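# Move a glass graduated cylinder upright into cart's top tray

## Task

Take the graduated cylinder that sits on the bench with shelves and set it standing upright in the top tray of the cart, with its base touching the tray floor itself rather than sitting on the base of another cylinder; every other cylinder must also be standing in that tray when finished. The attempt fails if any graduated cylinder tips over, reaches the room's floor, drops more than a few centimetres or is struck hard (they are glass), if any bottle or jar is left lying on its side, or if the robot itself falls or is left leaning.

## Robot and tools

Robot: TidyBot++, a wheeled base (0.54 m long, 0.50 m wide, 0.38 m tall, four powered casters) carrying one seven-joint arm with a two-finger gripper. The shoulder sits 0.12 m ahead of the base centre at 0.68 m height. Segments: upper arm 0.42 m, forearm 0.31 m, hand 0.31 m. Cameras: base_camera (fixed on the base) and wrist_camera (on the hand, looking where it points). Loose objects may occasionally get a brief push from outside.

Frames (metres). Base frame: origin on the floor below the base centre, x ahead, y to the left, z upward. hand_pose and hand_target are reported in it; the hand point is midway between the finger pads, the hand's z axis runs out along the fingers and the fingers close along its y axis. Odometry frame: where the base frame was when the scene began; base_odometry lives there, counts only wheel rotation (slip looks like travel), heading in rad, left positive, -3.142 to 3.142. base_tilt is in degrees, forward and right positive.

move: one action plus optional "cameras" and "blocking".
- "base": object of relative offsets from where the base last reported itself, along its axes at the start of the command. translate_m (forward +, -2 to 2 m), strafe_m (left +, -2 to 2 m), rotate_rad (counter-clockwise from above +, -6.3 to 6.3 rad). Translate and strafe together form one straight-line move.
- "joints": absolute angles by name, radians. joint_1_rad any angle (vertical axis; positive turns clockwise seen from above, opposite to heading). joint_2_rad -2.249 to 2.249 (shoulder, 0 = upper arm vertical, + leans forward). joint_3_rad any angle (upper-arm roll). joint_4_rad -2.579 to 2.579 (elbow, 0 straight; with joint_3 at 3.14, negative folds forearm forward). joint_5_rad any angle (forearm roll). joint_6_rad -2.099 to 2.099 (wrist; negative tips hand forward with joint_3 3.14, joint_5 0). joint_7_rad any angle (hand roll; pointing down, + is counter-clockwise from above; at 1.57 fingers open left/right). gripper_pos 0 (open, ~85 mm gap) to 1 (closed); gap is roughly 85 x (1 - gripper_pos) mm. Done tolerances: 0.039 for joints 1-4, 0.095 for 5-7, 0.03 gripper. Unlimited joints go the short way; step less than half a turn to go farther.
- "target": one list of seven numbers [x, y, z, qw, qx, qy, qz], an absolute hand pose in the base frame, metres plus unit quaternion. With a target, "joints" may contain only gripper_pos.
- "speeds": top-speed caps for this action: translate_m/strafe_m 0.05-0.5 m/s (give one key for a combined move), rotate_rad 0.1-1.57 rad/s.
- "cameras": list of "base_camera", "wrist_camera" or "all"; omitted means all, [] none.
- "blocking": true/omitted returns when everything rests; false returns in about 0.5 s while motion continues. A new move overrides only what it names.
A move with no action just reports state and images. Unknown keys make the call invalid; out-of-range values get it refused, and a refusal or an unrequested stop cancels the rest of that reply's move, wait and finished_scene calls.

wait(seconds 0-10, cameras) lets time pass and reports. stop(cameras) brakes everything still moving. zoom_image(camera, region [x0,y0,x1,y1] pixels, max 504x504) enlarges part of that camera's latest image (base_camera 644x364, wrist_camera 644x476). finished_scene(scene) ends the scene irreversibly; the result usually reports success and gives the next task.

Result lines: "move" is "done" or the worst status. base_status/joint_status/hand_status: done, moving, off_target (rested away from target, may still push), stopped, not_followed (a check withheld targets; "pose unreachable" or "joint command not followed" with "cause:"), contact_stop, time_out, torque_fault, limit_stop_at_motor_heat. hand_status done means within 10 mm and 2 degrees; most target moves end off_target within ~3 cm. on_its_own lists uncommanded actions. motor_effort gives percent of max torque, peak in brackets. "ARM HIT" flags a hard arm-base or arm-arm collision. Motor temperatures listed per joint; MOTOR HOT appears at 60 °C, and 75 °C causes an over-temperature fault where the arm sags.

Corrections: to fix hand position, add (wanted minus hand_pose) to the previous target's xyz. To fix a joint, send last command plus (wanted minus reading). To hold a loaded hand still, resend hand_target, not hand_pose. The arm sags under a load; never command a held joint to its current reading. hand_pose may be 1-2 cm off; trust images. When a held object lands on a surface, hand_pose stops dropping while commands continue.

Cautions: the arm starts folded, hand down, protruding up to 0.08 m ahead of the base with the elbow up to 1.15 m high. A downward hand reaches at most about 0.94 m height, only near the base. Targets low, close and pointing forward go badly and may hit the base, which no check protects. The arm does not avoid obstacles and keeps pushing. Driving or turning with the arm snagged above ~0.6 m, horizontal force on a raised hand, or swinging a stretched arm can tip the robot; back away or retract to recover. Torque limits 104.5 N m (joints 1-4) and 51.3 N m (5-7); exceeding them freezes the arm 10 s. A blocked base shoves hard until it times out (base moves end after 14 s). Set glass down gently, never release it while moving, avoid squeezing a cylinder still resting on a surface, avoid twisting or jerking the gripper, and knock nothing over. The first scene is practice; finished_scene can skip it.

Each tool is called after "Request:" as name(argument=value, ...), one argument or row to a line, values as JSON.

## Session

Request:
move(
  joints={"joint_6_rad": 0.4, "joint_1_rad": -1.5},
  cameras=["wrist_camera"],
)

Request:
move(
  joints={"joint_1_rad": 0.2},
  cameras=["wrist_camera"],
)

Request:
move(
  joints={"joint_1_rad": 1.8},
  cameras=["wrist_camera"],
)

Request:
move(
  joints={"joint_1_rad": 3.3},
  cameras=["wrist_camera"],
)

Scene clock: 3.03 s.
Motor temperatures (°C): [34 39 35 43 44 46 35]
move: done
base_odometry: x=+0.000 y=+0.000 heading=+0.000
base_tilt: forward=-0.5 right=+0.0
base_status: not commanded
joint_positions: joint_1_rad=-1.485 joint_2_rad=-0.360 joint_3_rad=+3.153 joint_4_rad=-2.542 joint_5_rad=-0.006 joint_6_rad=+0.361 joint_7_rad=+1.566 gripper_pos=+0.000
joint_status: all done
motor_effort: joint_1_rad=+1(2) joint_2_rad=-6(8) joint_3_rad=+0(2) joint_4_rad=+18(18) joint_5_rad=+0(1) joint_6_rad=+8(8) joint_7_rad=+1(1)
hand_pose: x=+0.1585 y=+0.4090 z=+0.8181 quat_wxyz=(-0.415, +0.589, +0.526, +0.451) (m; base frame)
hand_target: x=+0.1528 y=+0.4123 z=+0.8298 quat_wxyz=(-0.429, +0.576, +0.523, +0.460) (m; base frame)
hand_status: not commanded
pictures: wrist_camera
camera_calibration:
wrist_camera: T_world_to_cam=[[0.995256, -0.0632849, -0.0739013, -0.0642054], [-0.085635, -0.209223, -0.974111, 0.956517], [0.0461846, 0.975818, -0.21365, -0.0970946], [0, 0, 0, 1]] pos_world=[0.150296, 0.290809, 0.906265]

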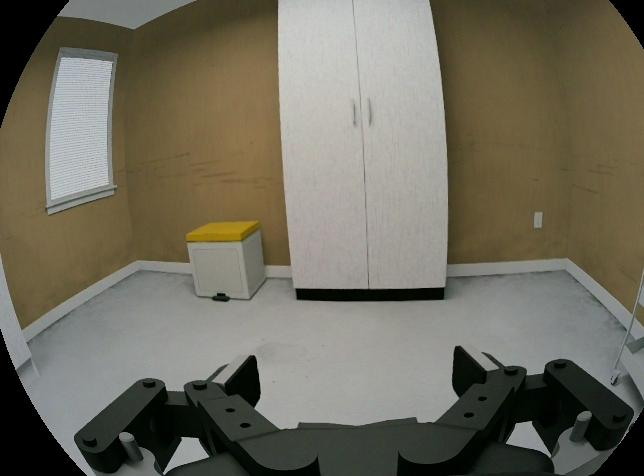

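Scene clock: 5.93 s.
Motor temperatures (°C): [34 39 35 43 44 46 35]
move: done
base_odometry: x=+0.000 y=+0.000 heading=+0.000
base_tilt: forward=-0.4 right=+0.0
base_status: not commanded
joint_positions: joint_1_rad=+0.185 joint_2_rad=-0.360 joint_3_rad=+3.153 joint_4_rad=-2.542 joint_5_rad=-0.006 joint_6_rad=+0.363 joint_7_rad=+1.566 gripper_pos=+0.000
joint_status: all done
motor_effort: joint_1_rad=+1(2) joint_2_rad=-6(8) joint_3_rad=+1(2) joint_4_rad=+18(18) joint_5_rad=+0(1) joint_6_rad=+8(8) joint_7_rad=+0(1)
hand_pose: x=+0.5222 y=-0.0800 z=+0.8188 quat_wxyz=(+0.056, +0.785, -0.083, +0.612) (m; base frame)
hand_target: x=+0.5235 y=-0.0866 z=+0.8298 quat_wxyz=(+0.062, +0.773, -0.088, +0.625) (m; base frame)
hand_status: not commanded
pictures: wrist_camera
camera_calibration:
wrist_camera: T_world_to_cam=[[-0.161702, -0.984075, -0.073819, 0.0733828], [-0.197528, 0.105565, -0.974597, 0.970027], [0.966869, -0.143013, -0.211452, -0.208676], [0, 0, 0, 1]] pos_world=[0.405236, -0.0600305, 0.906678]

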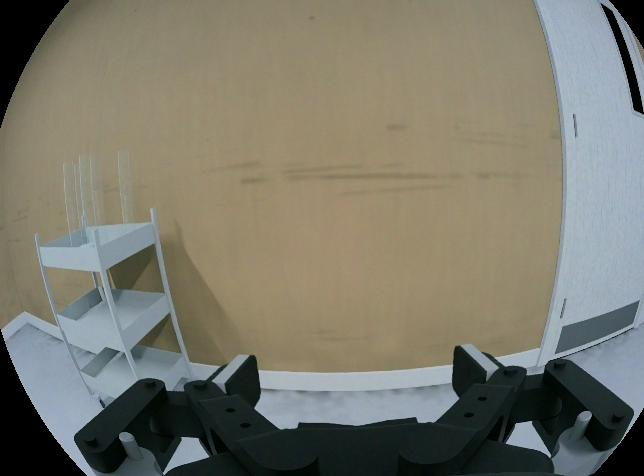

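Scene clock: 8.73 s.
Motor temperatures (°C): [34 39 35 43 44 46 35]
move: done
base_odometry: x=+0.000 y=+0.000 heading=+0.000
base_tilt: forward=-0.5 right=+0.0
base_status: not commanded
joint_positions: joint_1_rad=+1.785 joint_2_rad=-0.360 joint_3_rad=+3.153 joint_4_rad=-2.542 joint_5_rad=-0.006 joint_6_rad=+0.363 joint_7_rad=+1.566 gripper_pos=+0.000
joint_status: all done
motor_effort: joint_1_rad=+1(2) joint_2_rad=-7(7) joint_3_rad=+0(2) joint_4_rad=+18(18) joint_5_rad=+0(1) joint_6_rad=+8(8) joint_7_rad=+0(1)
hand_pose: x=+0.0273 y=-0.4008 z=+0.8189 quat_wxyz=(+0.478, +0.487, -0.621, +0.386) (m; base frame)
hand_target: x=+0.0206 y=-0.4018 z=+0.8298 quat_wxyz=(+0.492, +0.475, -0.616, +0.391) (m; base frame)
hand_status: not commanded
pictures: wrist_camera
camera_calibration:
wrist_camera: T_world_to_cam=[[-0.978942, 0.190327, -0.0738078, 0.170622], [0.111217, 0.194074, -0.974662, 0.933313], [-0.171181, -0.962347, -0.211155, -0.0735215], [0, 0, 0, 1]] pos_world=[0.0506435, -0.284359, 0.906733]

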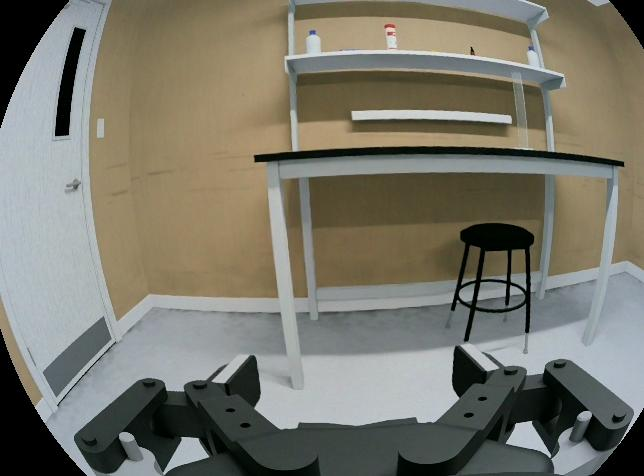

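Scene clock: 11.47 s.
Motor temperatures (°C): [34 39 35 43 44 46 35]
move: done
base_odometry: x=+0.000 y=+0.000 heading=+0.000
base_tilt: forward=-0.5 right=-0.1
base_status: not commanded
joint_positions: joint_1_rad=+3.285 joint_2_rad=-0.360 joint_3_rad=+3.153 joint_4_rad=-2.542 joint_5_rad=-0.006 joint_6_rad=+0.364 joint_7_rad=+1.566 gripper_pos=+0.000
joint_status: all done
motor_effort: joint_1_rad=+1(2) joint_2_rad=-6(7) joint_3_rad=+1(2) joint_4_rad=+17(18) joint_5_rad=+0(1) joint_6_rad=+8(8) joint_7_rad=+1(1)
hand_pose: x=-0.2873 y=+0.0632 z=+0.8190 quat_wxyz=(+0.613, -0.067, -0.786, -0.043) (m; base frame)
hand_target: x=-0.2887 y=+0.0698 z=+0.8298 quat_wxyz=(+0.627, -0.072, -0.774, -0.049) (m; base frame)
hand_status: not commanded
pictures: wrist_camera
camera_calibration:
wrist_camera: T_world_to_cam=[[0.120588, 0.989956, -0.0737989, 0.0397686], [0.20122, -0.0971735, -0.974714, 0.922623], [-0.972095, 0.102689, -0.210917, 0.0215689], [0, 0, 0, 1]] pos_world=[-0.169479, 0.0480705, 0.906778]

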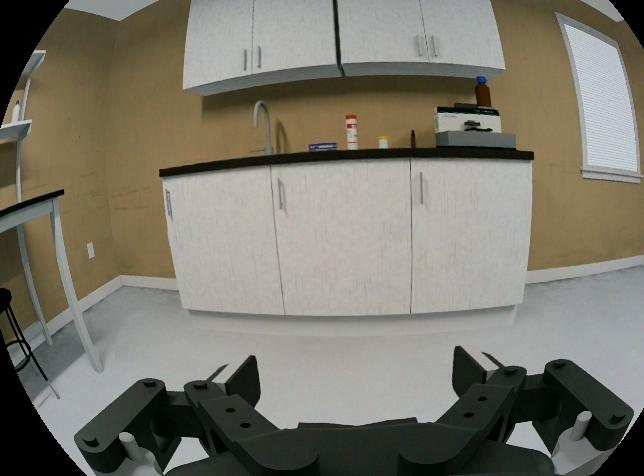

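Request:
move(
  joints={"joint_1_rad": -0.35, "joint_2_rad": -0.1, "joint_4_rad": -1.4, "joint_6_rad": -0.5},
  cameras=["wrist_camera"],
)

Request:
zoom_image(
  camera="wrist_camera",
  region=[180, 40, 500, 340],
)

Scene clock: 46.53 s.
Motor temperatures (°C): [34 39 35 43 44 46 35]
move: done
base_odometry: x=+0.000 y=+0.000 heading=+0.000
base_tilt: forward=-0.5 right=+0.0
base_status: not commanded
joint_positions: joint_1_rad=+5.920 joint_2_rad=-0.113 joint_3_rad=+3.153 joint_4_rad=-1.419 joint_5_rad=-0.006 joint_6_rad=-0.455 joint_7_rad=+1.566 gripper_pos=+0.000
joint_status: all done
motor_effort: joint_1_rad=+1(2) joint_2_rad=-18(19) joint_3_rad=+0(2) joint_4_rad=+20(22) joint_5_rad=-1(1) joint_6_rad=+8(9) joint_7_rad=+0(1)
hand_pose: x=+0.6459 y=+0.1948 z=+1.1235 quat_wxyz=(+0.116, -0.760, -0.131, -0.626) (m; base frame)
hand_target: x=+0.6506 y=+0.1889 z=+1.1138 quat_wxyz=(+0.109, -0.773, -0.129, -0.612) (m; base frame)
hand_status: not commanded
pictures: wrist_camera
camera_calibration:
wrist_camera: T_world_to_cam=[[0.382327, -0.921399, -0.0696439, 0.0180183], [-0.169438, 0.00418464, -0.985532, 1.27623], [0.90836, 0.388596, -0.15452, -0.354222], [0, 0, 0, 1]] pos_world=[0.531113, 0.148911, 1.20428]

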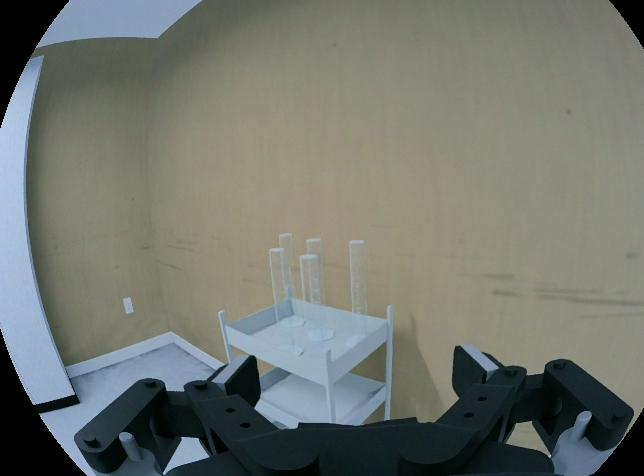

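Scaled by 1.575.

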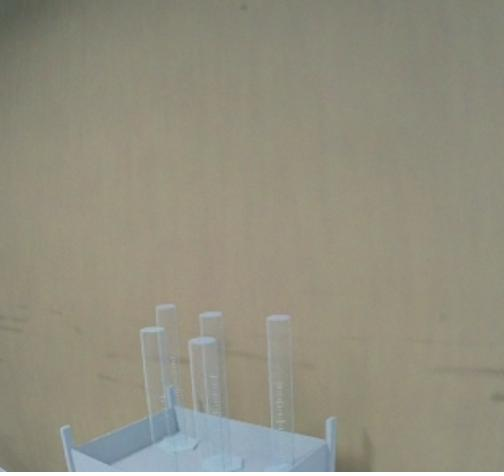

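Request:
zoom_image(
  camera="wrist_camera",
  region=[215, 225, 400, 375],
)

Scaled by 2.724.

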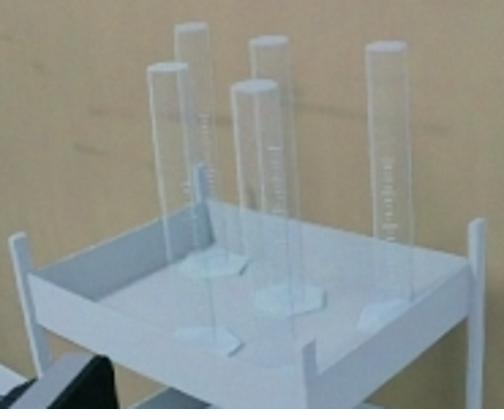

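Request:
move(
  base={"translate_m": -0.703, "strafe_m": -0.418, "rotate_rad": -1.84},
  joints={"joint_1_rad": 0.0, "joint_2_rad": -0.334, "joint_3_rad": 3.1416, "joint_4_rad": -2.024, "joint_5_rad": 0.0, "joint_6_rad": 0.12},
  cameras=["wrist_camera"],
)

Request:
zoom_image(
  camera="wrist_camera",
  region=[180, 60, 500, 340],
)

Scene clock: 91.50 s.
Motor temperatures (°C): [34 39 35 43 44 46 35]
move: done
base_odometry: x=-0.703 y=-0.418 heading=-1.841
base_tilt: forward=-0.5 right=+0.0
base_status: done
joint_positions: joint_1_rad=+6.277 joint_2_rad=-0.319 joint_3_rad=+3.151 joint_4_rad=-1.999 joint_5_rad=-0.006 joint_6_rad=+0.083 joint_7_rad=+1.566 gripper_pos=+0.000
joint_status: all done
motor_effort: joint_1_rad=+1(4) joint_2_rad=-11(23) joint_3_rad=+1(4) joint_4_rad=+21(22) joint_5_rad=+0(1) joint_6_rad=+8(9) joint_7_rad=+0(1)
hand_pose: x=+0.6108 y=-0.0009 z=+1.0392 quat_wxyz=(+0.004, -0.716, +0.006, -0.698) (m; base frame)
hand_target: x=+0.6045 y=+0.0013 z=+1.0422 quat_wxyz=(+0.002, -0.707, +0.002, -0.707) (m; base frame)
hand_status: not commanded
pictures: wrist_camera
camera_calibration:
wrist_camera: T_world_to_cam=[[0.0472372, -0.996836, -0.0639332, 0.0439275], [0.00601082, 0.0642871, -0.997913, 1.09378], [0.998866, 0.0467543, 0.00902854, -0.484899], [0, 0, 0, 1]] pos_world=[0.475699, -0.00385662, 1.09869]

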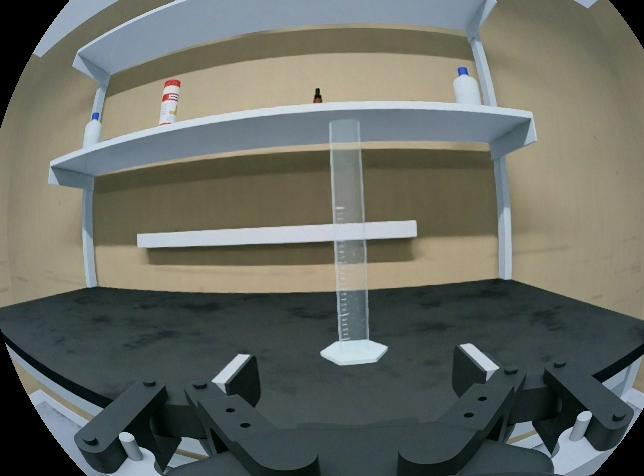

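Scaled by 1.575.

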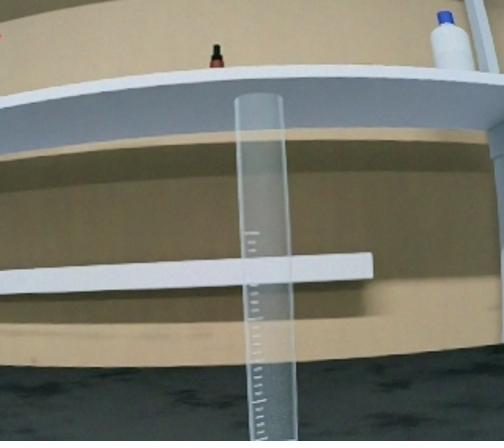

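Request:
move(
)

Scene clock: 111.03 s.
Motor temperatures (°C): [34 39 35 43 44 46 35]
base_odometry: x=-0.703 y=-0.418 heading=-1.841
base_tilt: forward=-0.5 right=+0.0
base_status: done
joint_positions: joint_1_rad=+6.277 joint_2_rad=-0.319 joint_3_rad=+3.151 joint_4_rad=-1.999 joint_5_rad=-0.006 joint_6_rad=+0.083 joint_7_rad=+1.566 gripper_pos=+0.000
joint_status: all done
motor_effort: joint_1_rad=+0(4) joint_2_rad=-11(23) joint_3_rad=+0(4) joint_4_rad=+21(22) joint_5_rad=+0(1) joint_6_rad=+8(9) joint_7_rad=+1(1)
hand_pose: x=+0.6108 y=-0.0009 z=+1.0392 quat_wxyz=(+0.004, -0.716, +0.006, -0.698) (m; base frame)
hand_target: x=+0.6045 y=+0.0013 z=+1.0422 quat_wxyz=(+0.002, -0.707, +0.002, -0.707) (m; base frame)
hand_status: not commanded
pictures: base_camera, wrist_camera
camera_calibration:
wrist_camera: T_world_to_cam=[[0.0472405, -0.996836, -0.0639301, 0.0439233], [0.00607161, 0.064287, -0.997913, 1.09377], [0.998865, 0.0467538, 0.00908934, -0.484962], [0, 0, 0, 1]] pos_world=[0.475696, -0.00385671, 1.0987]

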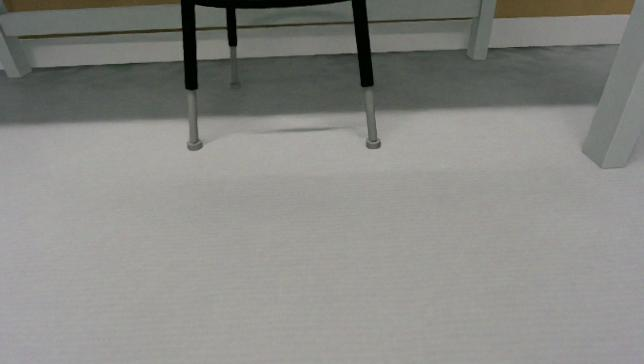

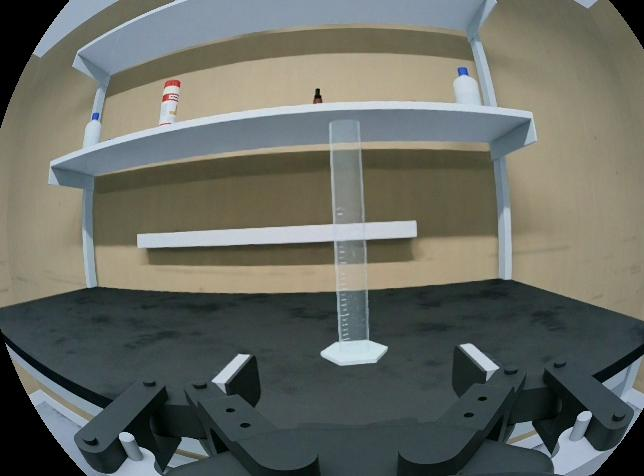

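Request:
zoom_image(
  camera="wrist_camera",
  region=[240, 60, 460, 220],
)

Request:
zoom_image(
  camera="wrist_camera",
  region=[30, 60, 250, 220],
)

Scaled by 2.291.

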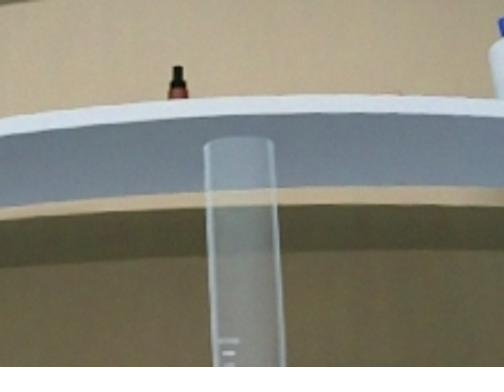

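Scaled by 2.291.

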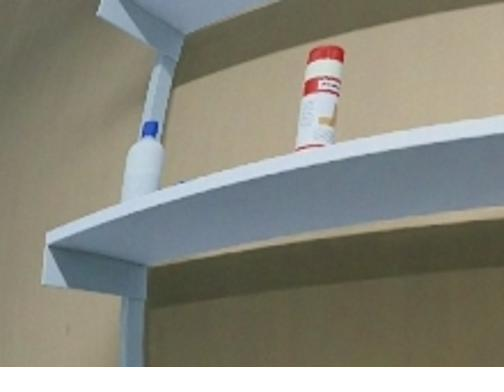

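Request:
move(
  base={"translate_m": 0.24},
  speeds={"translate_m": 0.25},
)

Scene clock: 140.27 s.
Motor temperatures (°C): [34 39 35 43 44 46 35]
move: done
base_odometry: x=-0.767 y=-0.649 heading=-1.841
base_tilt: forward=-0.4 right=-0.1
base_status: done
joint_positions: joint_1_rad=+6.277 joint_2_rad=-0.328 joint_3_rad=+3.151 joint_4_rad=-2.000 joint_5_rad=-0.006 joint_6_rad=+0.085 joint_7_rad=+1.566 gripper_pos=+0.000
joint_status: not commanded
motor_effort: joint_1_rad=+1(1) joint_2_rad=-11(14) joint_3_rad=+1(1) joint_4_rad=+21(21) joint_5_rad=+0(1) joint_6_rad=+8(9) joint_7_rad=+0(1)
hand_pose: x=+0.6076 y=-0.0009 z=+1.0435 quat_wxyz=(+0.004, -0.713, +0.006, -0.701) (m; base frame)
hand_target: x=+0.6045 y=+0.0013 z=+1.0422 quat_wxyz=(+0.002, -0.707, +0.002, -0.707) (m; base frame)
hand_status: not commanded
pictures: base_camera, wrist_camera
camera_calibration:
wrist_camera: T_world_to_cam=[[0.0478477, -0.996833, -0.0635231, 0.0435351], [0.0157791, 0.0643424, -0.997803, 1.09212], [0.99873, 0.0467403, 0.0188078, -0.491862], [0, 0, 0, 1]] pos_world=[0.471921, -0.0038825, 1.10174]

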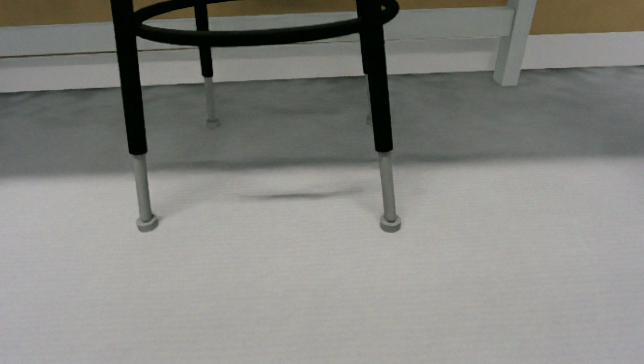

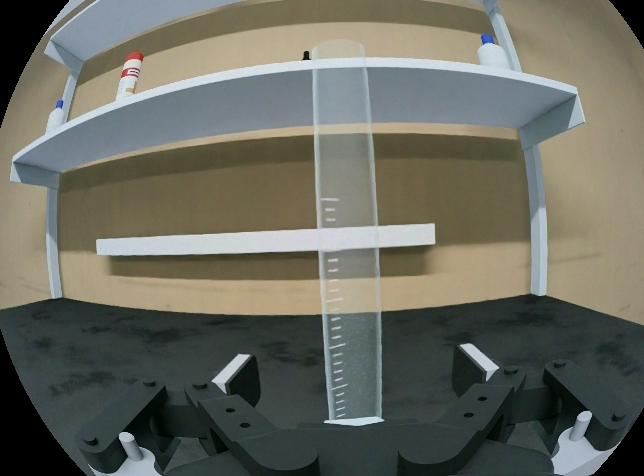

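Request:
move(
  base={"translate_m": 0.108},
  speeds={"translate_m": 0.12},
)

Scene clock: 152.43 s.
Motor temperatures (°C): [34 39 35 43 44 46 35]
move: done
base_odometry: x=-0.796 y=-0.754 heading=-1.841
base_tilt: forward=-0.5 right=+0.0
base_status: done
joint_positions: joint_1_rad=+6.277 joint_2_rad=-0.330 joint_3_rad=+3.151 joint_4_rad=-2.000 joint_5_rad=-0.006 joint_6_rad=+0.086 joint_7_rad=+1.566 gripper_pos=+0.000
joint_status: not commanded
motor_effort: joint_1_rad=+1(1) joint_2_rad=-11(14) joint_3_rad=+2(2) joint_4_rad=+20(21) joint_5_rad=+0(1) joint_6_rad=+8(9) joint_7_rad=+0(1)
hand_pose: x=+0.6070 y=-0.0009 z=+1.0443 quat_wxyz=(+0.004, -0.712, +0.006, -0.702) (m; base frame)
hand_target: x=+0.6045 y=+0.0013 z=+1.0422 quat_wxyz=(+0.002, -0.707, +0.002, -0.707) (m; base frame)
hand_status: not commanded
pictures: base_camera, wrist_camera
camera_calibration:
wrist_camera: T_world_to_cam=[[0.0479572, -0.996832, -0.063448, 0.0434602], [0.0175576, 0.0643526, -0.997773, 1.09173], [0.998695, 0.0467364, 0.0205882, -0.493106], [0, 0, 0, 1]] pos_world=[0.47121, -0.00388729, 1.10221]

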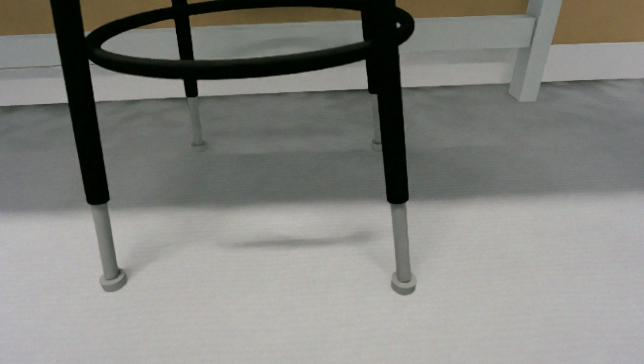

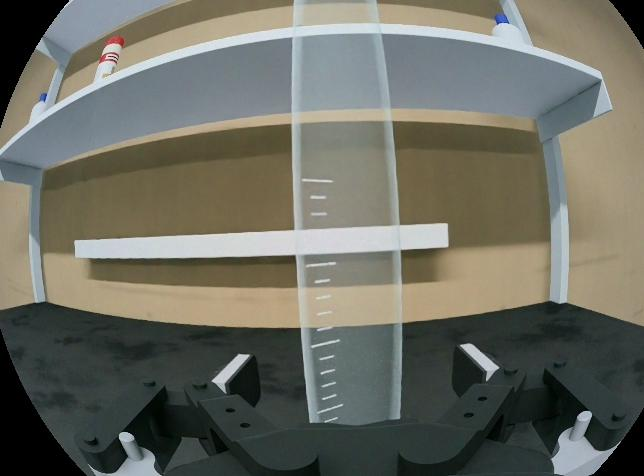

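Request:
move(
  base={"translate_m": 0.016},
  speeds={"translate_m": 0.1},
  cameras=["wrist_camera"],
)

Request:
move(
  joints={"gripper_pos": 0.42},
  cameras=["wrist_camera"],
)

Scene clock: 160.73 s.
Motor temperatures (°C): [34 39 35 43 44 46 35]
move: done
base_odometry: x=-0.801 y=-0.769 heading=-1.841
base_tilt: forward=-0.5 right=+0.0
base_status: done
joint_positions: joint_1_rad=+6.277 joint_2_rad=-0.327 joint_3_rad=+3.151 joint_4_rad=-2.001 joint_5_rad=-0.006 joint_6_rad=+0.086 joint_7_rad=+1.566 gripper_pos=+0.000
joint_status: not commanded
motor_effort: joint_1_rad=+0(1) joint_2_rad=-11(14) joint_3_rad=+1(1) joint_4_rad=+20(21) joint_5_rad=+0(1) joint_6_rad=+8(9) joint_7_rad=+0(1)
hand_pose: x=+0.6079 y=-0.0009 z=+1.0427 quat_wxyz=(+0.004, -0.713, +0.006, -0.701) (m; base frame)
hand_target: x=+0.6045 y=+0.0013 z=+1.0422 quat_wxyz=(+0.002, -0.707, +0.002, -0.707) (m; base frame)
hand_status: not commanded
pictures: wrist_camera
camera_calibration:
wrist_camera: T_world_to_cam=[[0.0477751, -0.996833, -0.0635668, 0.0435577], [0.0147302, 0.0643357, -0.99782, 1.09192], [0.998749, 0.0467346, 0.0177572, -0.491064], [0, 0, 0, 1]] pos_world=[0.472285, -0.00387976, 1.10103]

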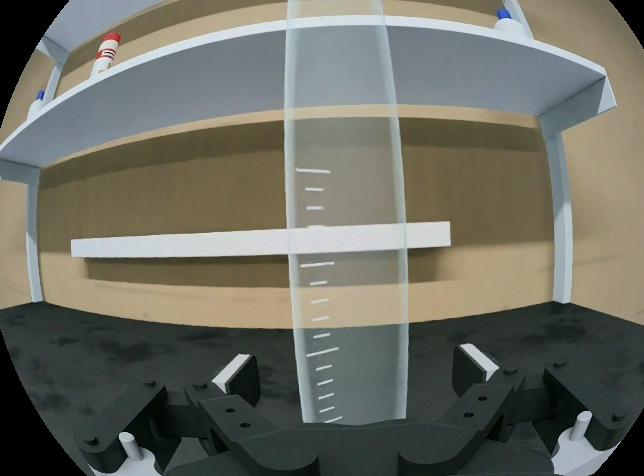

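Scene clock: 161.50 s.
Motor temperatures (°C): [34 39 35 43 44 46 35]
move: done
base_odometry: x=-0.801 y=-0.769 heading=-1.841
base_tilt: forward=-0.5 right=-0.1
base_status: not commanded
joint_positions: joint_1_rad=+6.277 joint_2_rad=-0.327 joint_3_rad=+3.151 joint_4_rad=-2.001 joint_5_rad=-0.006 joint_6_rad=+0.086 joint_7_rad=+1.566 gripper_pos=+0.420
joint_status: all done
motor_effort: joint_1_rad=+1(1) joint_2_rad=-11(12) joint_3_rad=+1(2) joint_4_rad=+20(21) joint_5_rad=-1(1) joint_6_rad=+8(8) joint_7_rad=+0(1)
hand_pose: x=+0.6079 y=-0.0009 z=+1.0427 quat_wxyz=(+0.004, -0.713, +0.006, -0.701) (m; base frame)
hand_target: x=+0.6045 y=+0.0013 z=+1.0422 quat_wxyz=(+0.002, -0.707, +0.002, -0.707) (m; base frame)
hand_status: not commanded
pictures: wrist_camera
camera_calibration:
wrist_camera: T_world_to_cam=[[0.0477751, -0.996833, -0.0635668, 0.0435577], [0.0147302, 0.0643357, -0.99782, 1.09192], [0.998749, 0.0467346, 0.0177572, -0.491064], [0, 0, 0, 1]] pos_world=[0.472285, -0.00387976, 1.10103]

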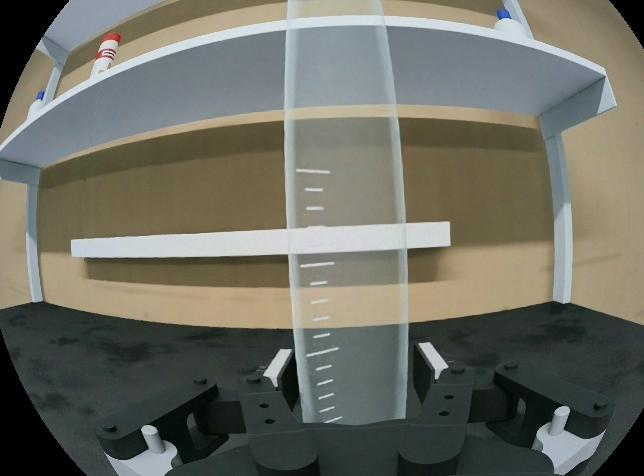

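Request:
move(
  joints={"gripper_pos": 0.5},
  cameras=["wrist_camera"],
)

Request:
move(
  joints={"gripper_pos": 0.8},
  cameras=["wrist_camera"],
)

Scene clock: 166.10 s.
Motor temperatures (°C): [34 39 35 43 44 46 35]
move: done
base_odometry: x=-0.801 y=-0.769 heading=-1.841
base_tilt: forward=-0.5 right=+0.0
base_status: not commanded
joint_positions: joint_1_rad=+6.277 joint_2_rad=-0.327 joint_3_rad=+3.151 joint_4_rad=-2.001 joint_5_rad=-0.006 joint_6_rad=+0.086 joint_7_rad=+1.566 gripper_pos=+0.500
joint_status: all done
motor_effort: joint_1_rad=+1(2) joint_2_rad=-11(12) joint_3_rad=+1(2) joint_4_rad=+20(21) joint_5_rad=+0(1) joint_6_rad=+8(8) joint_7_rad=+0(1)
hand_pose: x=+0.6079 y=-0.0009 z=+1.0427 quat_wxyz=(+0.004, -0.713, +0.006, -0.701) (m; base frame)
hand_target: x=+0.6045 y=+0.0013 z=+1.0422 quat_wxyz=(+0.002, -0.707, +0.002, -0.707) (m; base frame)
hand_status: not commanded
pictures: wrist_camera
camera_calibration:
wrist_camera: T_world_to_cam=[[0.0477751, -0.996833, -0.0635668, 0.0435577], [0.0147302, 0.0643357, -0.99782, 1.09192], [0.998749, 0.0467346, 0.0177572, -0.491064], [0, 0, 0, 1]] pos_world=[0.472285, -0.00387976, 1.10103]

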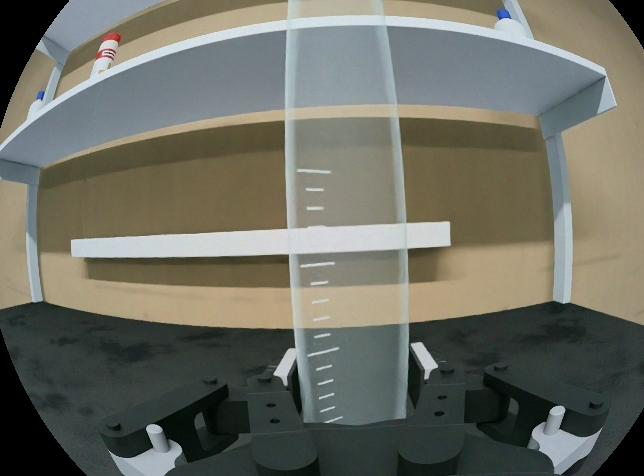

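Scene clock: 166.80 s.
Motor temperatures (°C): [34 39 35 43 44 46 35]
move: off_target
base_odometry: x=-0.801 y=-0.769 heading=-1.841
base_tilt: forward=-0.5 right=+0.0
base_status: not commanded
joint_positions: joint_1_rad=+6.277 joint_2_rad=-0.327 joint_3_rad=+3.151 joint_4_rad=-2.001 joint_5_rad=-0.006 joint_6_rad=+0.086 joint_7_rad=+1.566 gripper_pos=+0.552
joint_status: gripper_pos off_target (ended at +0.552, target +0.800)
motor_effort: joint_1_rad=+0(2) joint_2_rad=-11(11) joint_3_rad=+1(1) joint_4_rad=+21(21) joint_5_rad=+0(1) joint_6_rad=+8(8) joint_7_rad=+0(1)
hand_pose: x=+0.6079 y=-0.0009 z=+1.0427 quat_wxyz=(+0.004, -0.713, +0.006, -0.701) (m; base frame)
hand_target: x=+0.6045 y=+0.0013 z=+1.0422 quat_wxyz=(+0.002, -0.707, +0.002, -0.707) (m; base frame)
hand_status: not commanded
pictures: wrist_camera
camera_calibration:
wrist_camera: T_world_to_cam=[[0.0476905, -0.996838, -0.0635637, 0.043564], [0.0147967, 0.0643342, -0.997819, 1.0919], [0.998753, 0.046646, 0.017818, -0.491128], [0, 0, 0, 1]] pos_world=[0.472282, -0.00391099, 1.10104]

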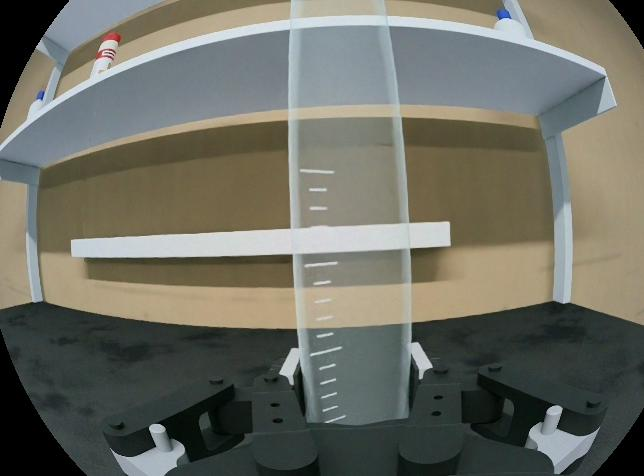

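Request:
move(
  joints={"joint_2_rad": -0.336, "joint_4_rad": -1.973, "joint_6_rad": 0.068},
  cameras=[],
)

Request:
move(
  joints={"joint_2_rad": -0.339, "joint_4_rad": -1.871, "joint_6_rad": -0.037},
  cameras=["wrist_camera"],
)

Scene clock: 183.80 s.
Motor temperatures (°C): [34 39 35 43 44 46 35]
move: done
base_odometry: x=-0.801 y=-0.769 heading=-1.841
base_tilt: forward=-0.4 right=+0.0
base_status: not commanded
joint_positions: joint_1_rad=+6.277 joint_2_rad=-0.327 joint_3_rad=+3.151 joint_4_rad=-1.992 joint_5_rad=-0.006 joint_6_rad=+0.070 joint_7_rad=+1.566 gripper_pos=+0.552
joint_status: all done
motor_effort: joint_1_rad=+1(1) joint_2_rad=-13(13) joint_3_rad=+1(1) joint_4_rad=+23(23) joint_5_rad=+0(1) joint_6_rad=+10(11) joint_7_rad=+0(1)
hand_pose: x=+0.6081 y=-0.0009 z=+1.0432 quat_wxyz=(+0.004, -0.716, +0.006, -0.698) (m; base frame)
hand_target: x=+0.6052 y=+0.0013 z=+1.0588 quat_wxyz=(+0.002, -0.706, +0.002, -0.708) (m; base frame)
hand_status: not commanded
pictures: none
No camera images: "cameras" was empty.

Scene clock: 185.00 s.
Motor temperatures (°C): [34 39 35 43 44 46 35]
move: done
base_odometry: x=-0.801 y=-0.769 heading=-1.841
base_tilt: forward=-0.4 right=+0.0
base_status: not commanded
joint_positions: joint_1_rad=+6.277 joint_2_rad=-0.327 joint_3_rad=+3.151 joint_4_rad=-1.895 joint_5_rad=-0.006 joint_6_rad=-0.007 joint_7_rad=+1.566 gripper_pos=+0.552
joint_status: all done
motor_effort: joint_1_rad=+1(1) joint_2_rad=-13(14) joint_3_rad=+1(1) joint_4_rad=+23(24) joint_5_rad=+0(1) joint_6_rad=+10(11) joint_7_rad=+1(1)
hand_pose: x=+0.6096 y=-0.0009 z=+1.0802 quat_wxyz=(+0.004, -0.708, +0.006, -0.706) (m; base frame)
hand_target: x=+0.6045 y=+0.0013 z=+1.0914 quat_wxyz=(+0.002, -0.706, +0.002, -0.708) (m; base frame)
hand_status: not commanded
pictures: wrist_camera
camera_calibration:
wrist_camera: T_world_to_cam=[[0.0490545, -0.996813, -0.062913, 0.0443918], [0.0281558, 0.0643439, -0.997531, 1.12086], [0.998399, 0.047162, 0.0312224, -0.507772], [0, 0, 0, 1]] pos_world=[0.473223, -0.00392255, 1.13674]

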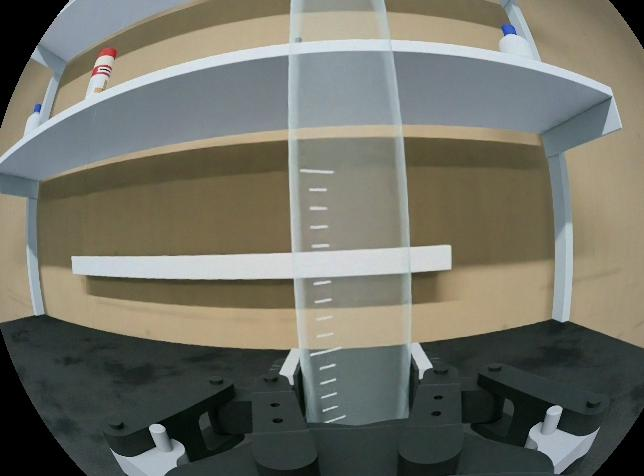

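Request:
move(
  base={"translate_m": -0.45},
  speeds={"translate_m": 0.3},
  cameras=["wrist_camera"],
)

Scene clock: 199.90 s.
Motor temperatures (°C): [34 39 35 43 44 46 35]
move: done
base_odometry: x=-0.680 y=-0.335 heading=-1.841
base_tilt: forward=-0.5 right=+0.0
base_status: done
joint_positions: joint_1_rad=+6.277 joint_2_rad=-0.329 joint_3_rad=+3.151 joint_4_rad=-1.894 joint_5_rad=-0.006 joint_6_rad=-0.010 joint_7_rad=+1.566 gripper_pos=+0.552
joint_status: not commanded
motor_effort: joint_1_rad=+0(3) joint_2_rad=-13(16) joint_3_rad=+1(4) joint_4_rad=+23(24) joint_5_rad=+0(1) joint_6_rad=+10(11) joint_7_rad=+0(1)
hand_pose: x=+0.6087 y=-0.0009 z=+1.0806 quat_wxyz=(+0.004, -0.708, +0.006, -0.706) (m; base frame)
hand_target: x=+0.6045 y=+0.0013 z=+1.0914 quat_wxyz=(+0.002, -0.706, +0.002, -0.708) (m; base frame)
hand_status: not commanded
pictures: wrist_camera
camera_calibration:
wrist_camera: T_world_to_cam=[[0.0490367, -0.996815, -0.0628847, 0.0444671], [0.0276357, 0.0642904, -0.997549, 1.12156], [0.998415, 0.0471786, 0.0307002, -0.506263], [0, 0, 0, 1]] pos_world=[0.472285, -0.00389529, 1.13715]

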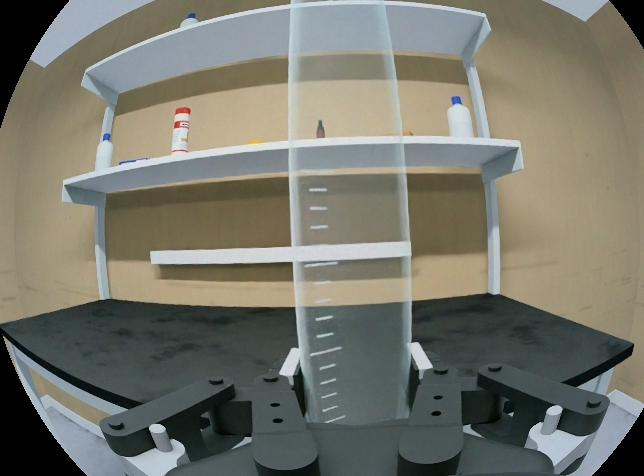

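Request:
move(
  base={"translate_m": -1.102, "strafe_m": 0.407, "rotate_rad": 1.586},
  speeds={"translate_m": 0.4, "rotate_rad": 0.6},
)

Scene clock: 212.03 s.
Motor temperatures (°C): [34 39 35 44 44 46 35]
move: done
base_odometry: x=+0.006 y=+0.618 heading=-0.255
base_tilt: forward=-0.5 right=+0.0
base_status: done
joint_positions: joint_1_rad=+6.280 joint_2_rad=-0.323 joint_3_rad=+3.147 joint_4_rad=-1.894 joint_5_rad=-0.006 joint_6_rad=-0.010 joint_7_rad=+1.566 gripper_pos=+0.552
joint_status: not commanded
motor_effort: joint_1_rad=+1(3) joint_2_rad=-13(17) joint_3_rad=+1(4) joint_4_rad=+23(23) joint_5_rad=+0(1) joint_6_rad=+10(10) joint_7_rad=+0(1)
hand_pose: x=+0.6112 y=-0.0003 z=+1.0772 quat_wxyz=(+0.004, -0.711, +0.005, -0.703) (m; base frame)
hand_target: x=+0.6045 y=+0.0013 z=+1.0914 quat_wxyz=(+0.002, -0.706, +0.002, -0.708) (m; base frame)
hand_status: not commanded
pictures: base_camera, wrist_camera
camera_calibration:
wrist_camera: T_world_to_cam=[[0.048817, -0.99688, -0.062028, 0.0439266], [0.0205714, 0.0630923, -0.997796, 1.12266], [0.998596, 0.0474334, 0.0235872, -0.501178], [0, 0, 0, 1]] pos_world=[0.475235, -0.00326917, 1.13473]

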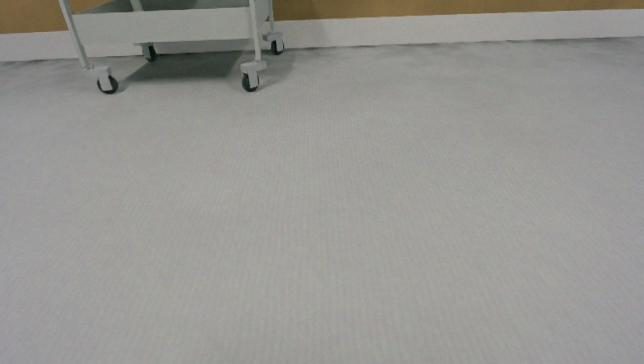

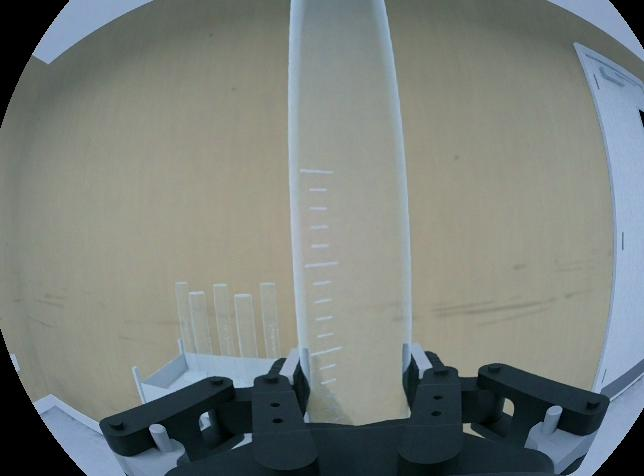

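Request:
move(
  base={"translate_m": 0.25},
  speeds={"translate_m": 0.3},
  joints={"joint_2_rad": -0.313, "joint_4_rad": -1.818, "joint_6_rad": -0.545},
)

Scene clock: 220.27 s.
Motor temperatures (°C): [34 39 35 44 44 46 35]
move: done
base_odometry: x=+0.248 y=+0.555 heading=-0.254
base_tilt: forward=-0.5 right=+0.0
base_status: done
joint_positions: joint_1_rad=+6.280 joint_2_rad=-0.304 joint_3_rad=+3.147 joint_4_rad=-1.843 joint_5_rad=-0.006 joint_6_rad=-0.514 joint_7_rad=+1.566 gripper_pos=+0.552
joint_status: all done
motor_effort: joint_1_rad=+1(1) joint_2_rad=-13(16) joint_3_rad=+1(2) joint_4_rad=+22(25) joint_5_rad=+0(1) joint_6_rad=+9(11) joint_7_rad=+1(1)
hand_pose: x=+0.5831 y=+0.0009 z=+0.9488 quat_wxyz=(+0.004, -0.855, +0.005, -0.518) (m; base frame)
hand_target: x=+0.5794 y=+0.0013 z=+0.9593 quat_wxyz=(+0.001, -0.855, +0.002, -0.519) (m; base frame)
hand_status: not commanded
pictures: base_camera, wrist_camera
camera_calibration:
wrist_camera: T_world_to_cam=[[0.0187643, -0.996693, -0.079064, 0.072202], [-0.434807, 0.0630739, -0.898312, 1.16622], [0.900328, 0.0512338, -0.432186, 0.0196164], [0, 0, 0, 1]] pos_world=[0.488063, -0.00259962, 1.06181]

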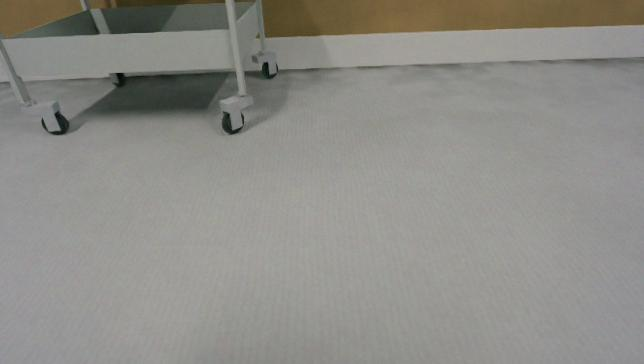

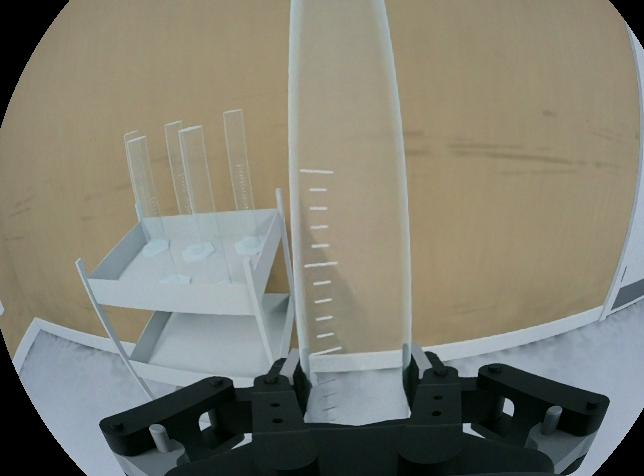

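Request:
zoom_image(
  camera="wrist_camera",
  region=[70, 100, 310, 320],
)

Scaled by 2.100.

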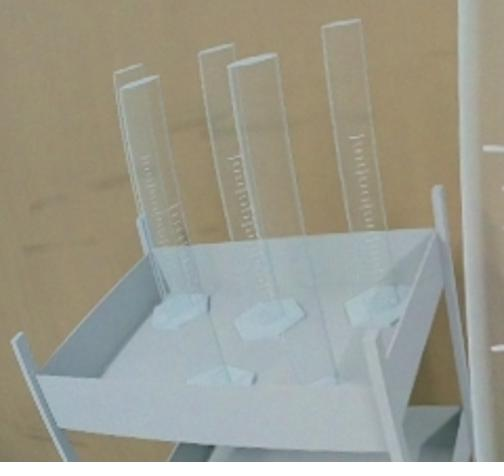

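Request:
move(
  base={"strafe_m": 0.543},
  speeds={"strafe_m": 0.3},
  joints={"joint_1_rad": 0.5},
)

Scene clock: 283.20 s.
Motor temperatures (°C): [34 39 35 44 44 46 35]
move: done
base_odometry: x=+0.385 y=+1.081 heading=-0.254
base_tilt: forward=-0.5 right=+0.0
base_status: done
joint_positions: joint_1_rad=+6.770 joint_2_rad=-0.304 joint_3_rad=+3.147 joint_4_rad=-1.843 joint_5_rad=-0.006 joint_6_rad=-0.515 joint_7_rad=+1.566 gripper_pos=+0.552
joint_status: all done
motor_effort: joint_1_rad=+0(2) joint_2_rad=-13(14) joint_3_rad=+1(3) joint_4_rad=+22(23) joint_5_rad=+0(1) joint_6_rad=+9(9) joint_7_rad=+0(1)
hand_pose: x=+0.5288 y=-0.2175 z=+0.9486 quat_wxyz=(-0.122, -0.829, +0.212, -0.503) (m; base frame)
hand_target: x=+0.5236 y=-0.2195 z=+0.9593 quat_wxyz=(-0.127, -0.828, +0.213, -0.503) (m; base frame)
hand_status: not commanded
pictures: base_camera, wrist_camera
camera_calibration:
wrist_camera: T_world_to_cam=[[-0.452567, -0.88822, -0.0790477, 0.128299], [-0.354702, 0.260639, -0.897917, 1.1564], [0.818151, -0.378329, -0.433009, 0.0303707], [0, 0, 0, 1]] pos_world=[0.443394, -0.175955, 1.06165]

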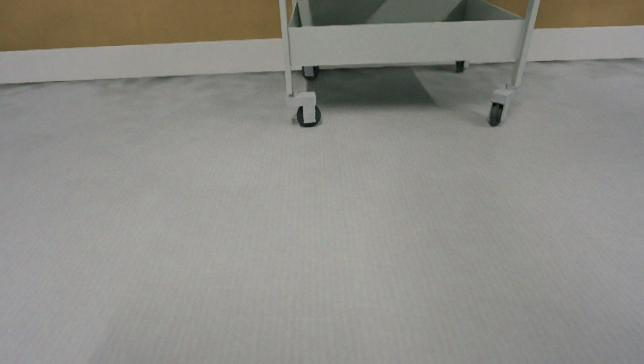

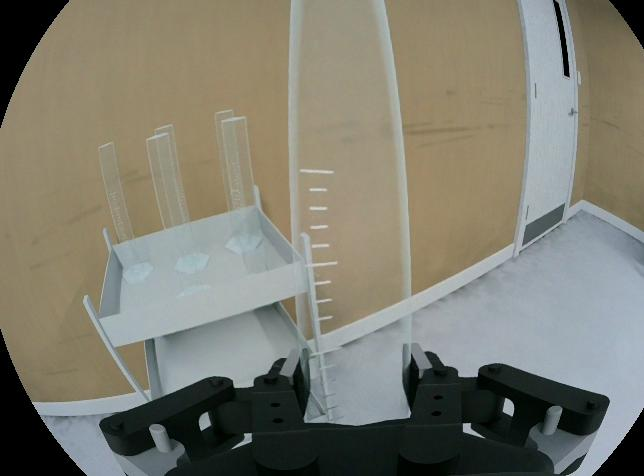

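Request:
zoom_image(
  camera="wrist_camera",
  region=[80, 100, 340, 340],
)

Request:
zoom_image(
  camera="base_camera",
  region=[260, 0, 560, 140],
)

Scaled by 1.938.

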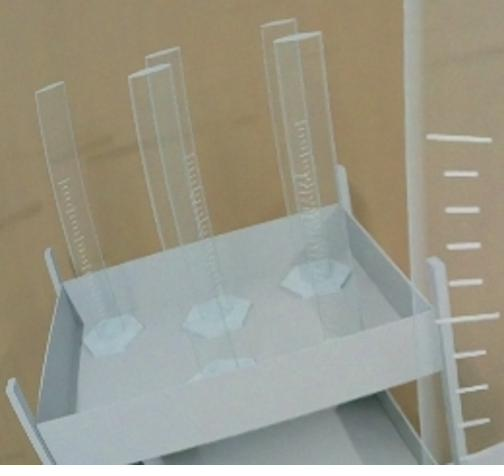

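Scaled by 1.680.

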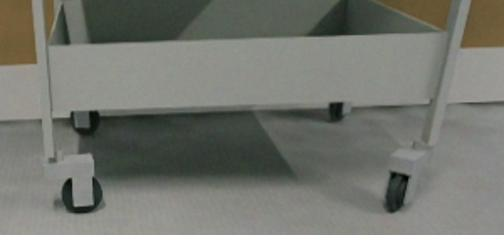

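Request:
move(
  joints={"joint_1_rad": -0.5},
)

Request:
zoom_image(
  camera="wrist_camera",
  region=[330, 80, 640, 360],
)

Scene clock: 350.37 s.
Motor temperatures (°C): [34 38 35 44 44 46 35]
move: done
base_odometry: x=+0.385 y=+1.081 heading=-0.254
base_tilt: forward=-0.5 right=+0.0
base_status: not commanded
joint_positions: joint_1_rad=+5.797 joint_2_rad=-0.304 joint_3_rad=+3.147 joint_4_rad=-1.843 joint_5_rad=-0.006 joint_6_rad=-0.515 joint_7_rad=+1.566 gripper_pos=+0.552
joint_status: all done
motor_effort: joint_1_rad=+0(2) joint_2_rad=-13(14) joint_3_rad=+1(2) joint_4_rad=+22(23) joint_5_rad=+0(1) joint_6_rad=+9(9) joint_7_rad=+0(1)
hand_pose: x=+0.5294 y=+0.2165 z=+0.9486 quat_wxyz=(+0.128, -0.832, -0.200, -0.501) (m; base frame)
hand_target: x=+0.5224 y=+0.2219 z=+0.9593 quat_wxyz=(+0.130, -0.829, -0.210, -0.503) (m; base frame)
hand_status: not commanded
pictures: base_camera, wrist_camera
camera_calibration:
wrist_camera: T_world_to_cam=[[0.479839, -0.873789, -0.0790477, 0.017343], [-0.41501, -0.146671, -0.897917, 1.16358], [0.772995, 0.463661, -0.433009, 0.0357442], [0, 0, 0, 1]] pos_world=[0.446945, 0.169245, 1.06165]

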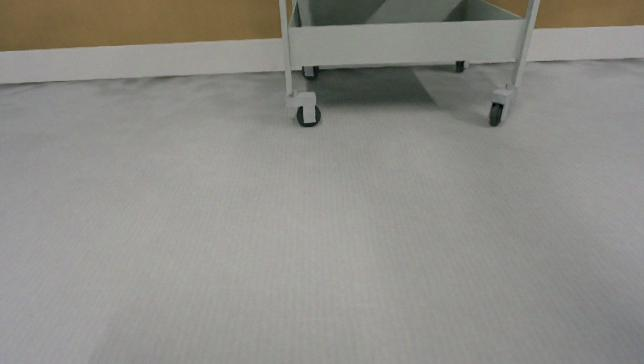

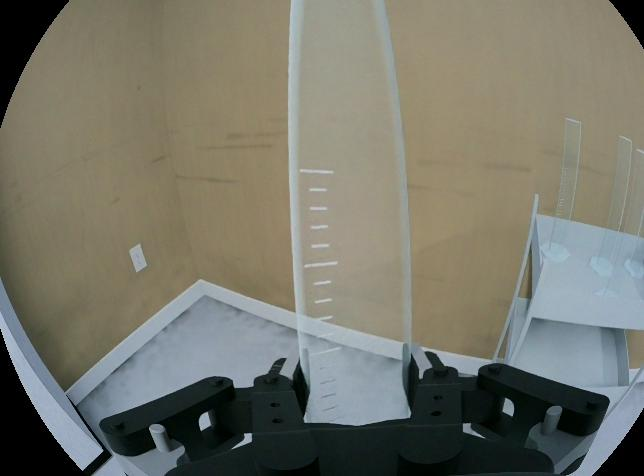

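Scaled by 1.626.

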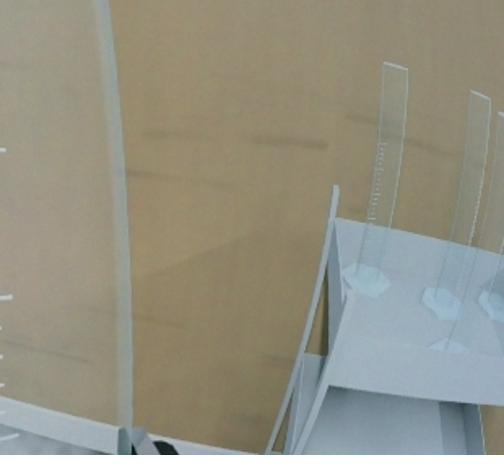

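Request:
move(
  joints={"joint_1_rad": 0.25},
)

Request:
zoom_image(
  camera="wrist_camera",
  region=[120, 160, 330, 340],
)

Scene clock: 374.27 s.
Motor temperatures (°C): [34 38 35 44 44 46 35]
move: done
base_odometry: x=+0.385 y=+1.081 heading=-0.254
base_tilt: forward=-0.5 right=+0.0
base_status: not commanded
joint_positions: joint_1_rad=+6.520 joint_2_rad=-0.304 joint_3_rad=+3.147 joint_4_rad=-1.843 joint_5_rad=-0.006 joint_6_rad=-0.515 joint_7_rad=+1.566 gripper_pos=+0.552
joint_status: all done
motor_effort: joint_1_rad=+0(2) joint_2_rad=-13(14) joint_3_rad=+1(2) joint_4_rad=+22(22) joint_5_rad=+0(1) joint_6_rad=+9(9) joint_7_rad=+1(1)
hand_pose: x=+0.5699 y=-0.1091 z=+0.9486 quat_wxyz=(-0.058, -0.849, +0.107, -0.514) (m; base frame)
hand_target: x=+0.5654 y=-0.1126 z=+0.9593 quat_wxyz=(-0.064, -0.848, +0.109, -0.515) (m; base frame)
hand_status: not commanded
pictures: base_camera, wrist_camera
camera_calibration:
wrist_camera: T_world_to_cam=[[-0.218143, -0.97271, -0.0790477, 0.100403], [-0.40826, 0.164527, -0.897917, 1.16278], [0.886418, -0.163602, -0.433009, 0.0222468], [0, 0, 0, 1]] pos_world=[0.476898, -0.0900061, 1.06165]

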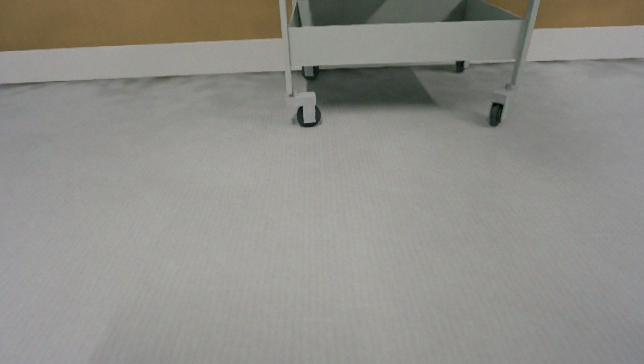

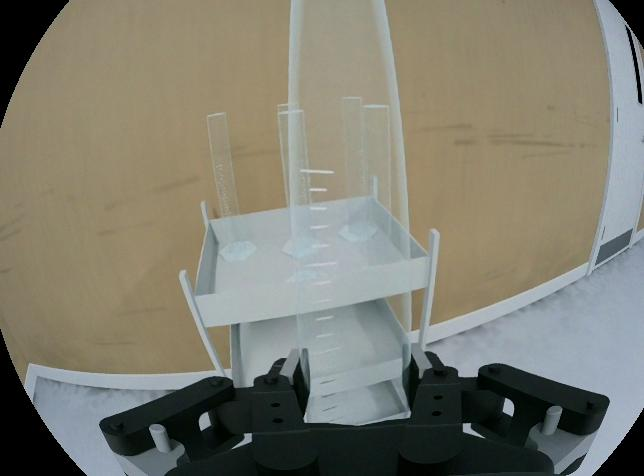

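Scaled by 2.400.

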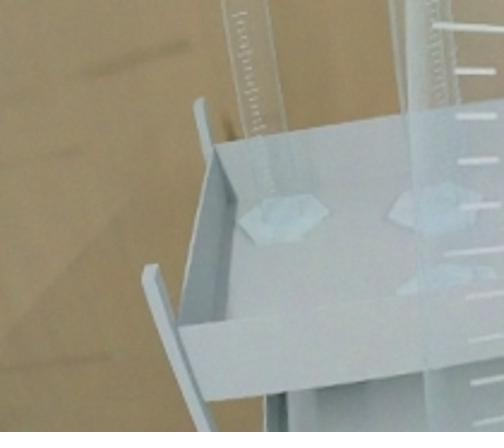

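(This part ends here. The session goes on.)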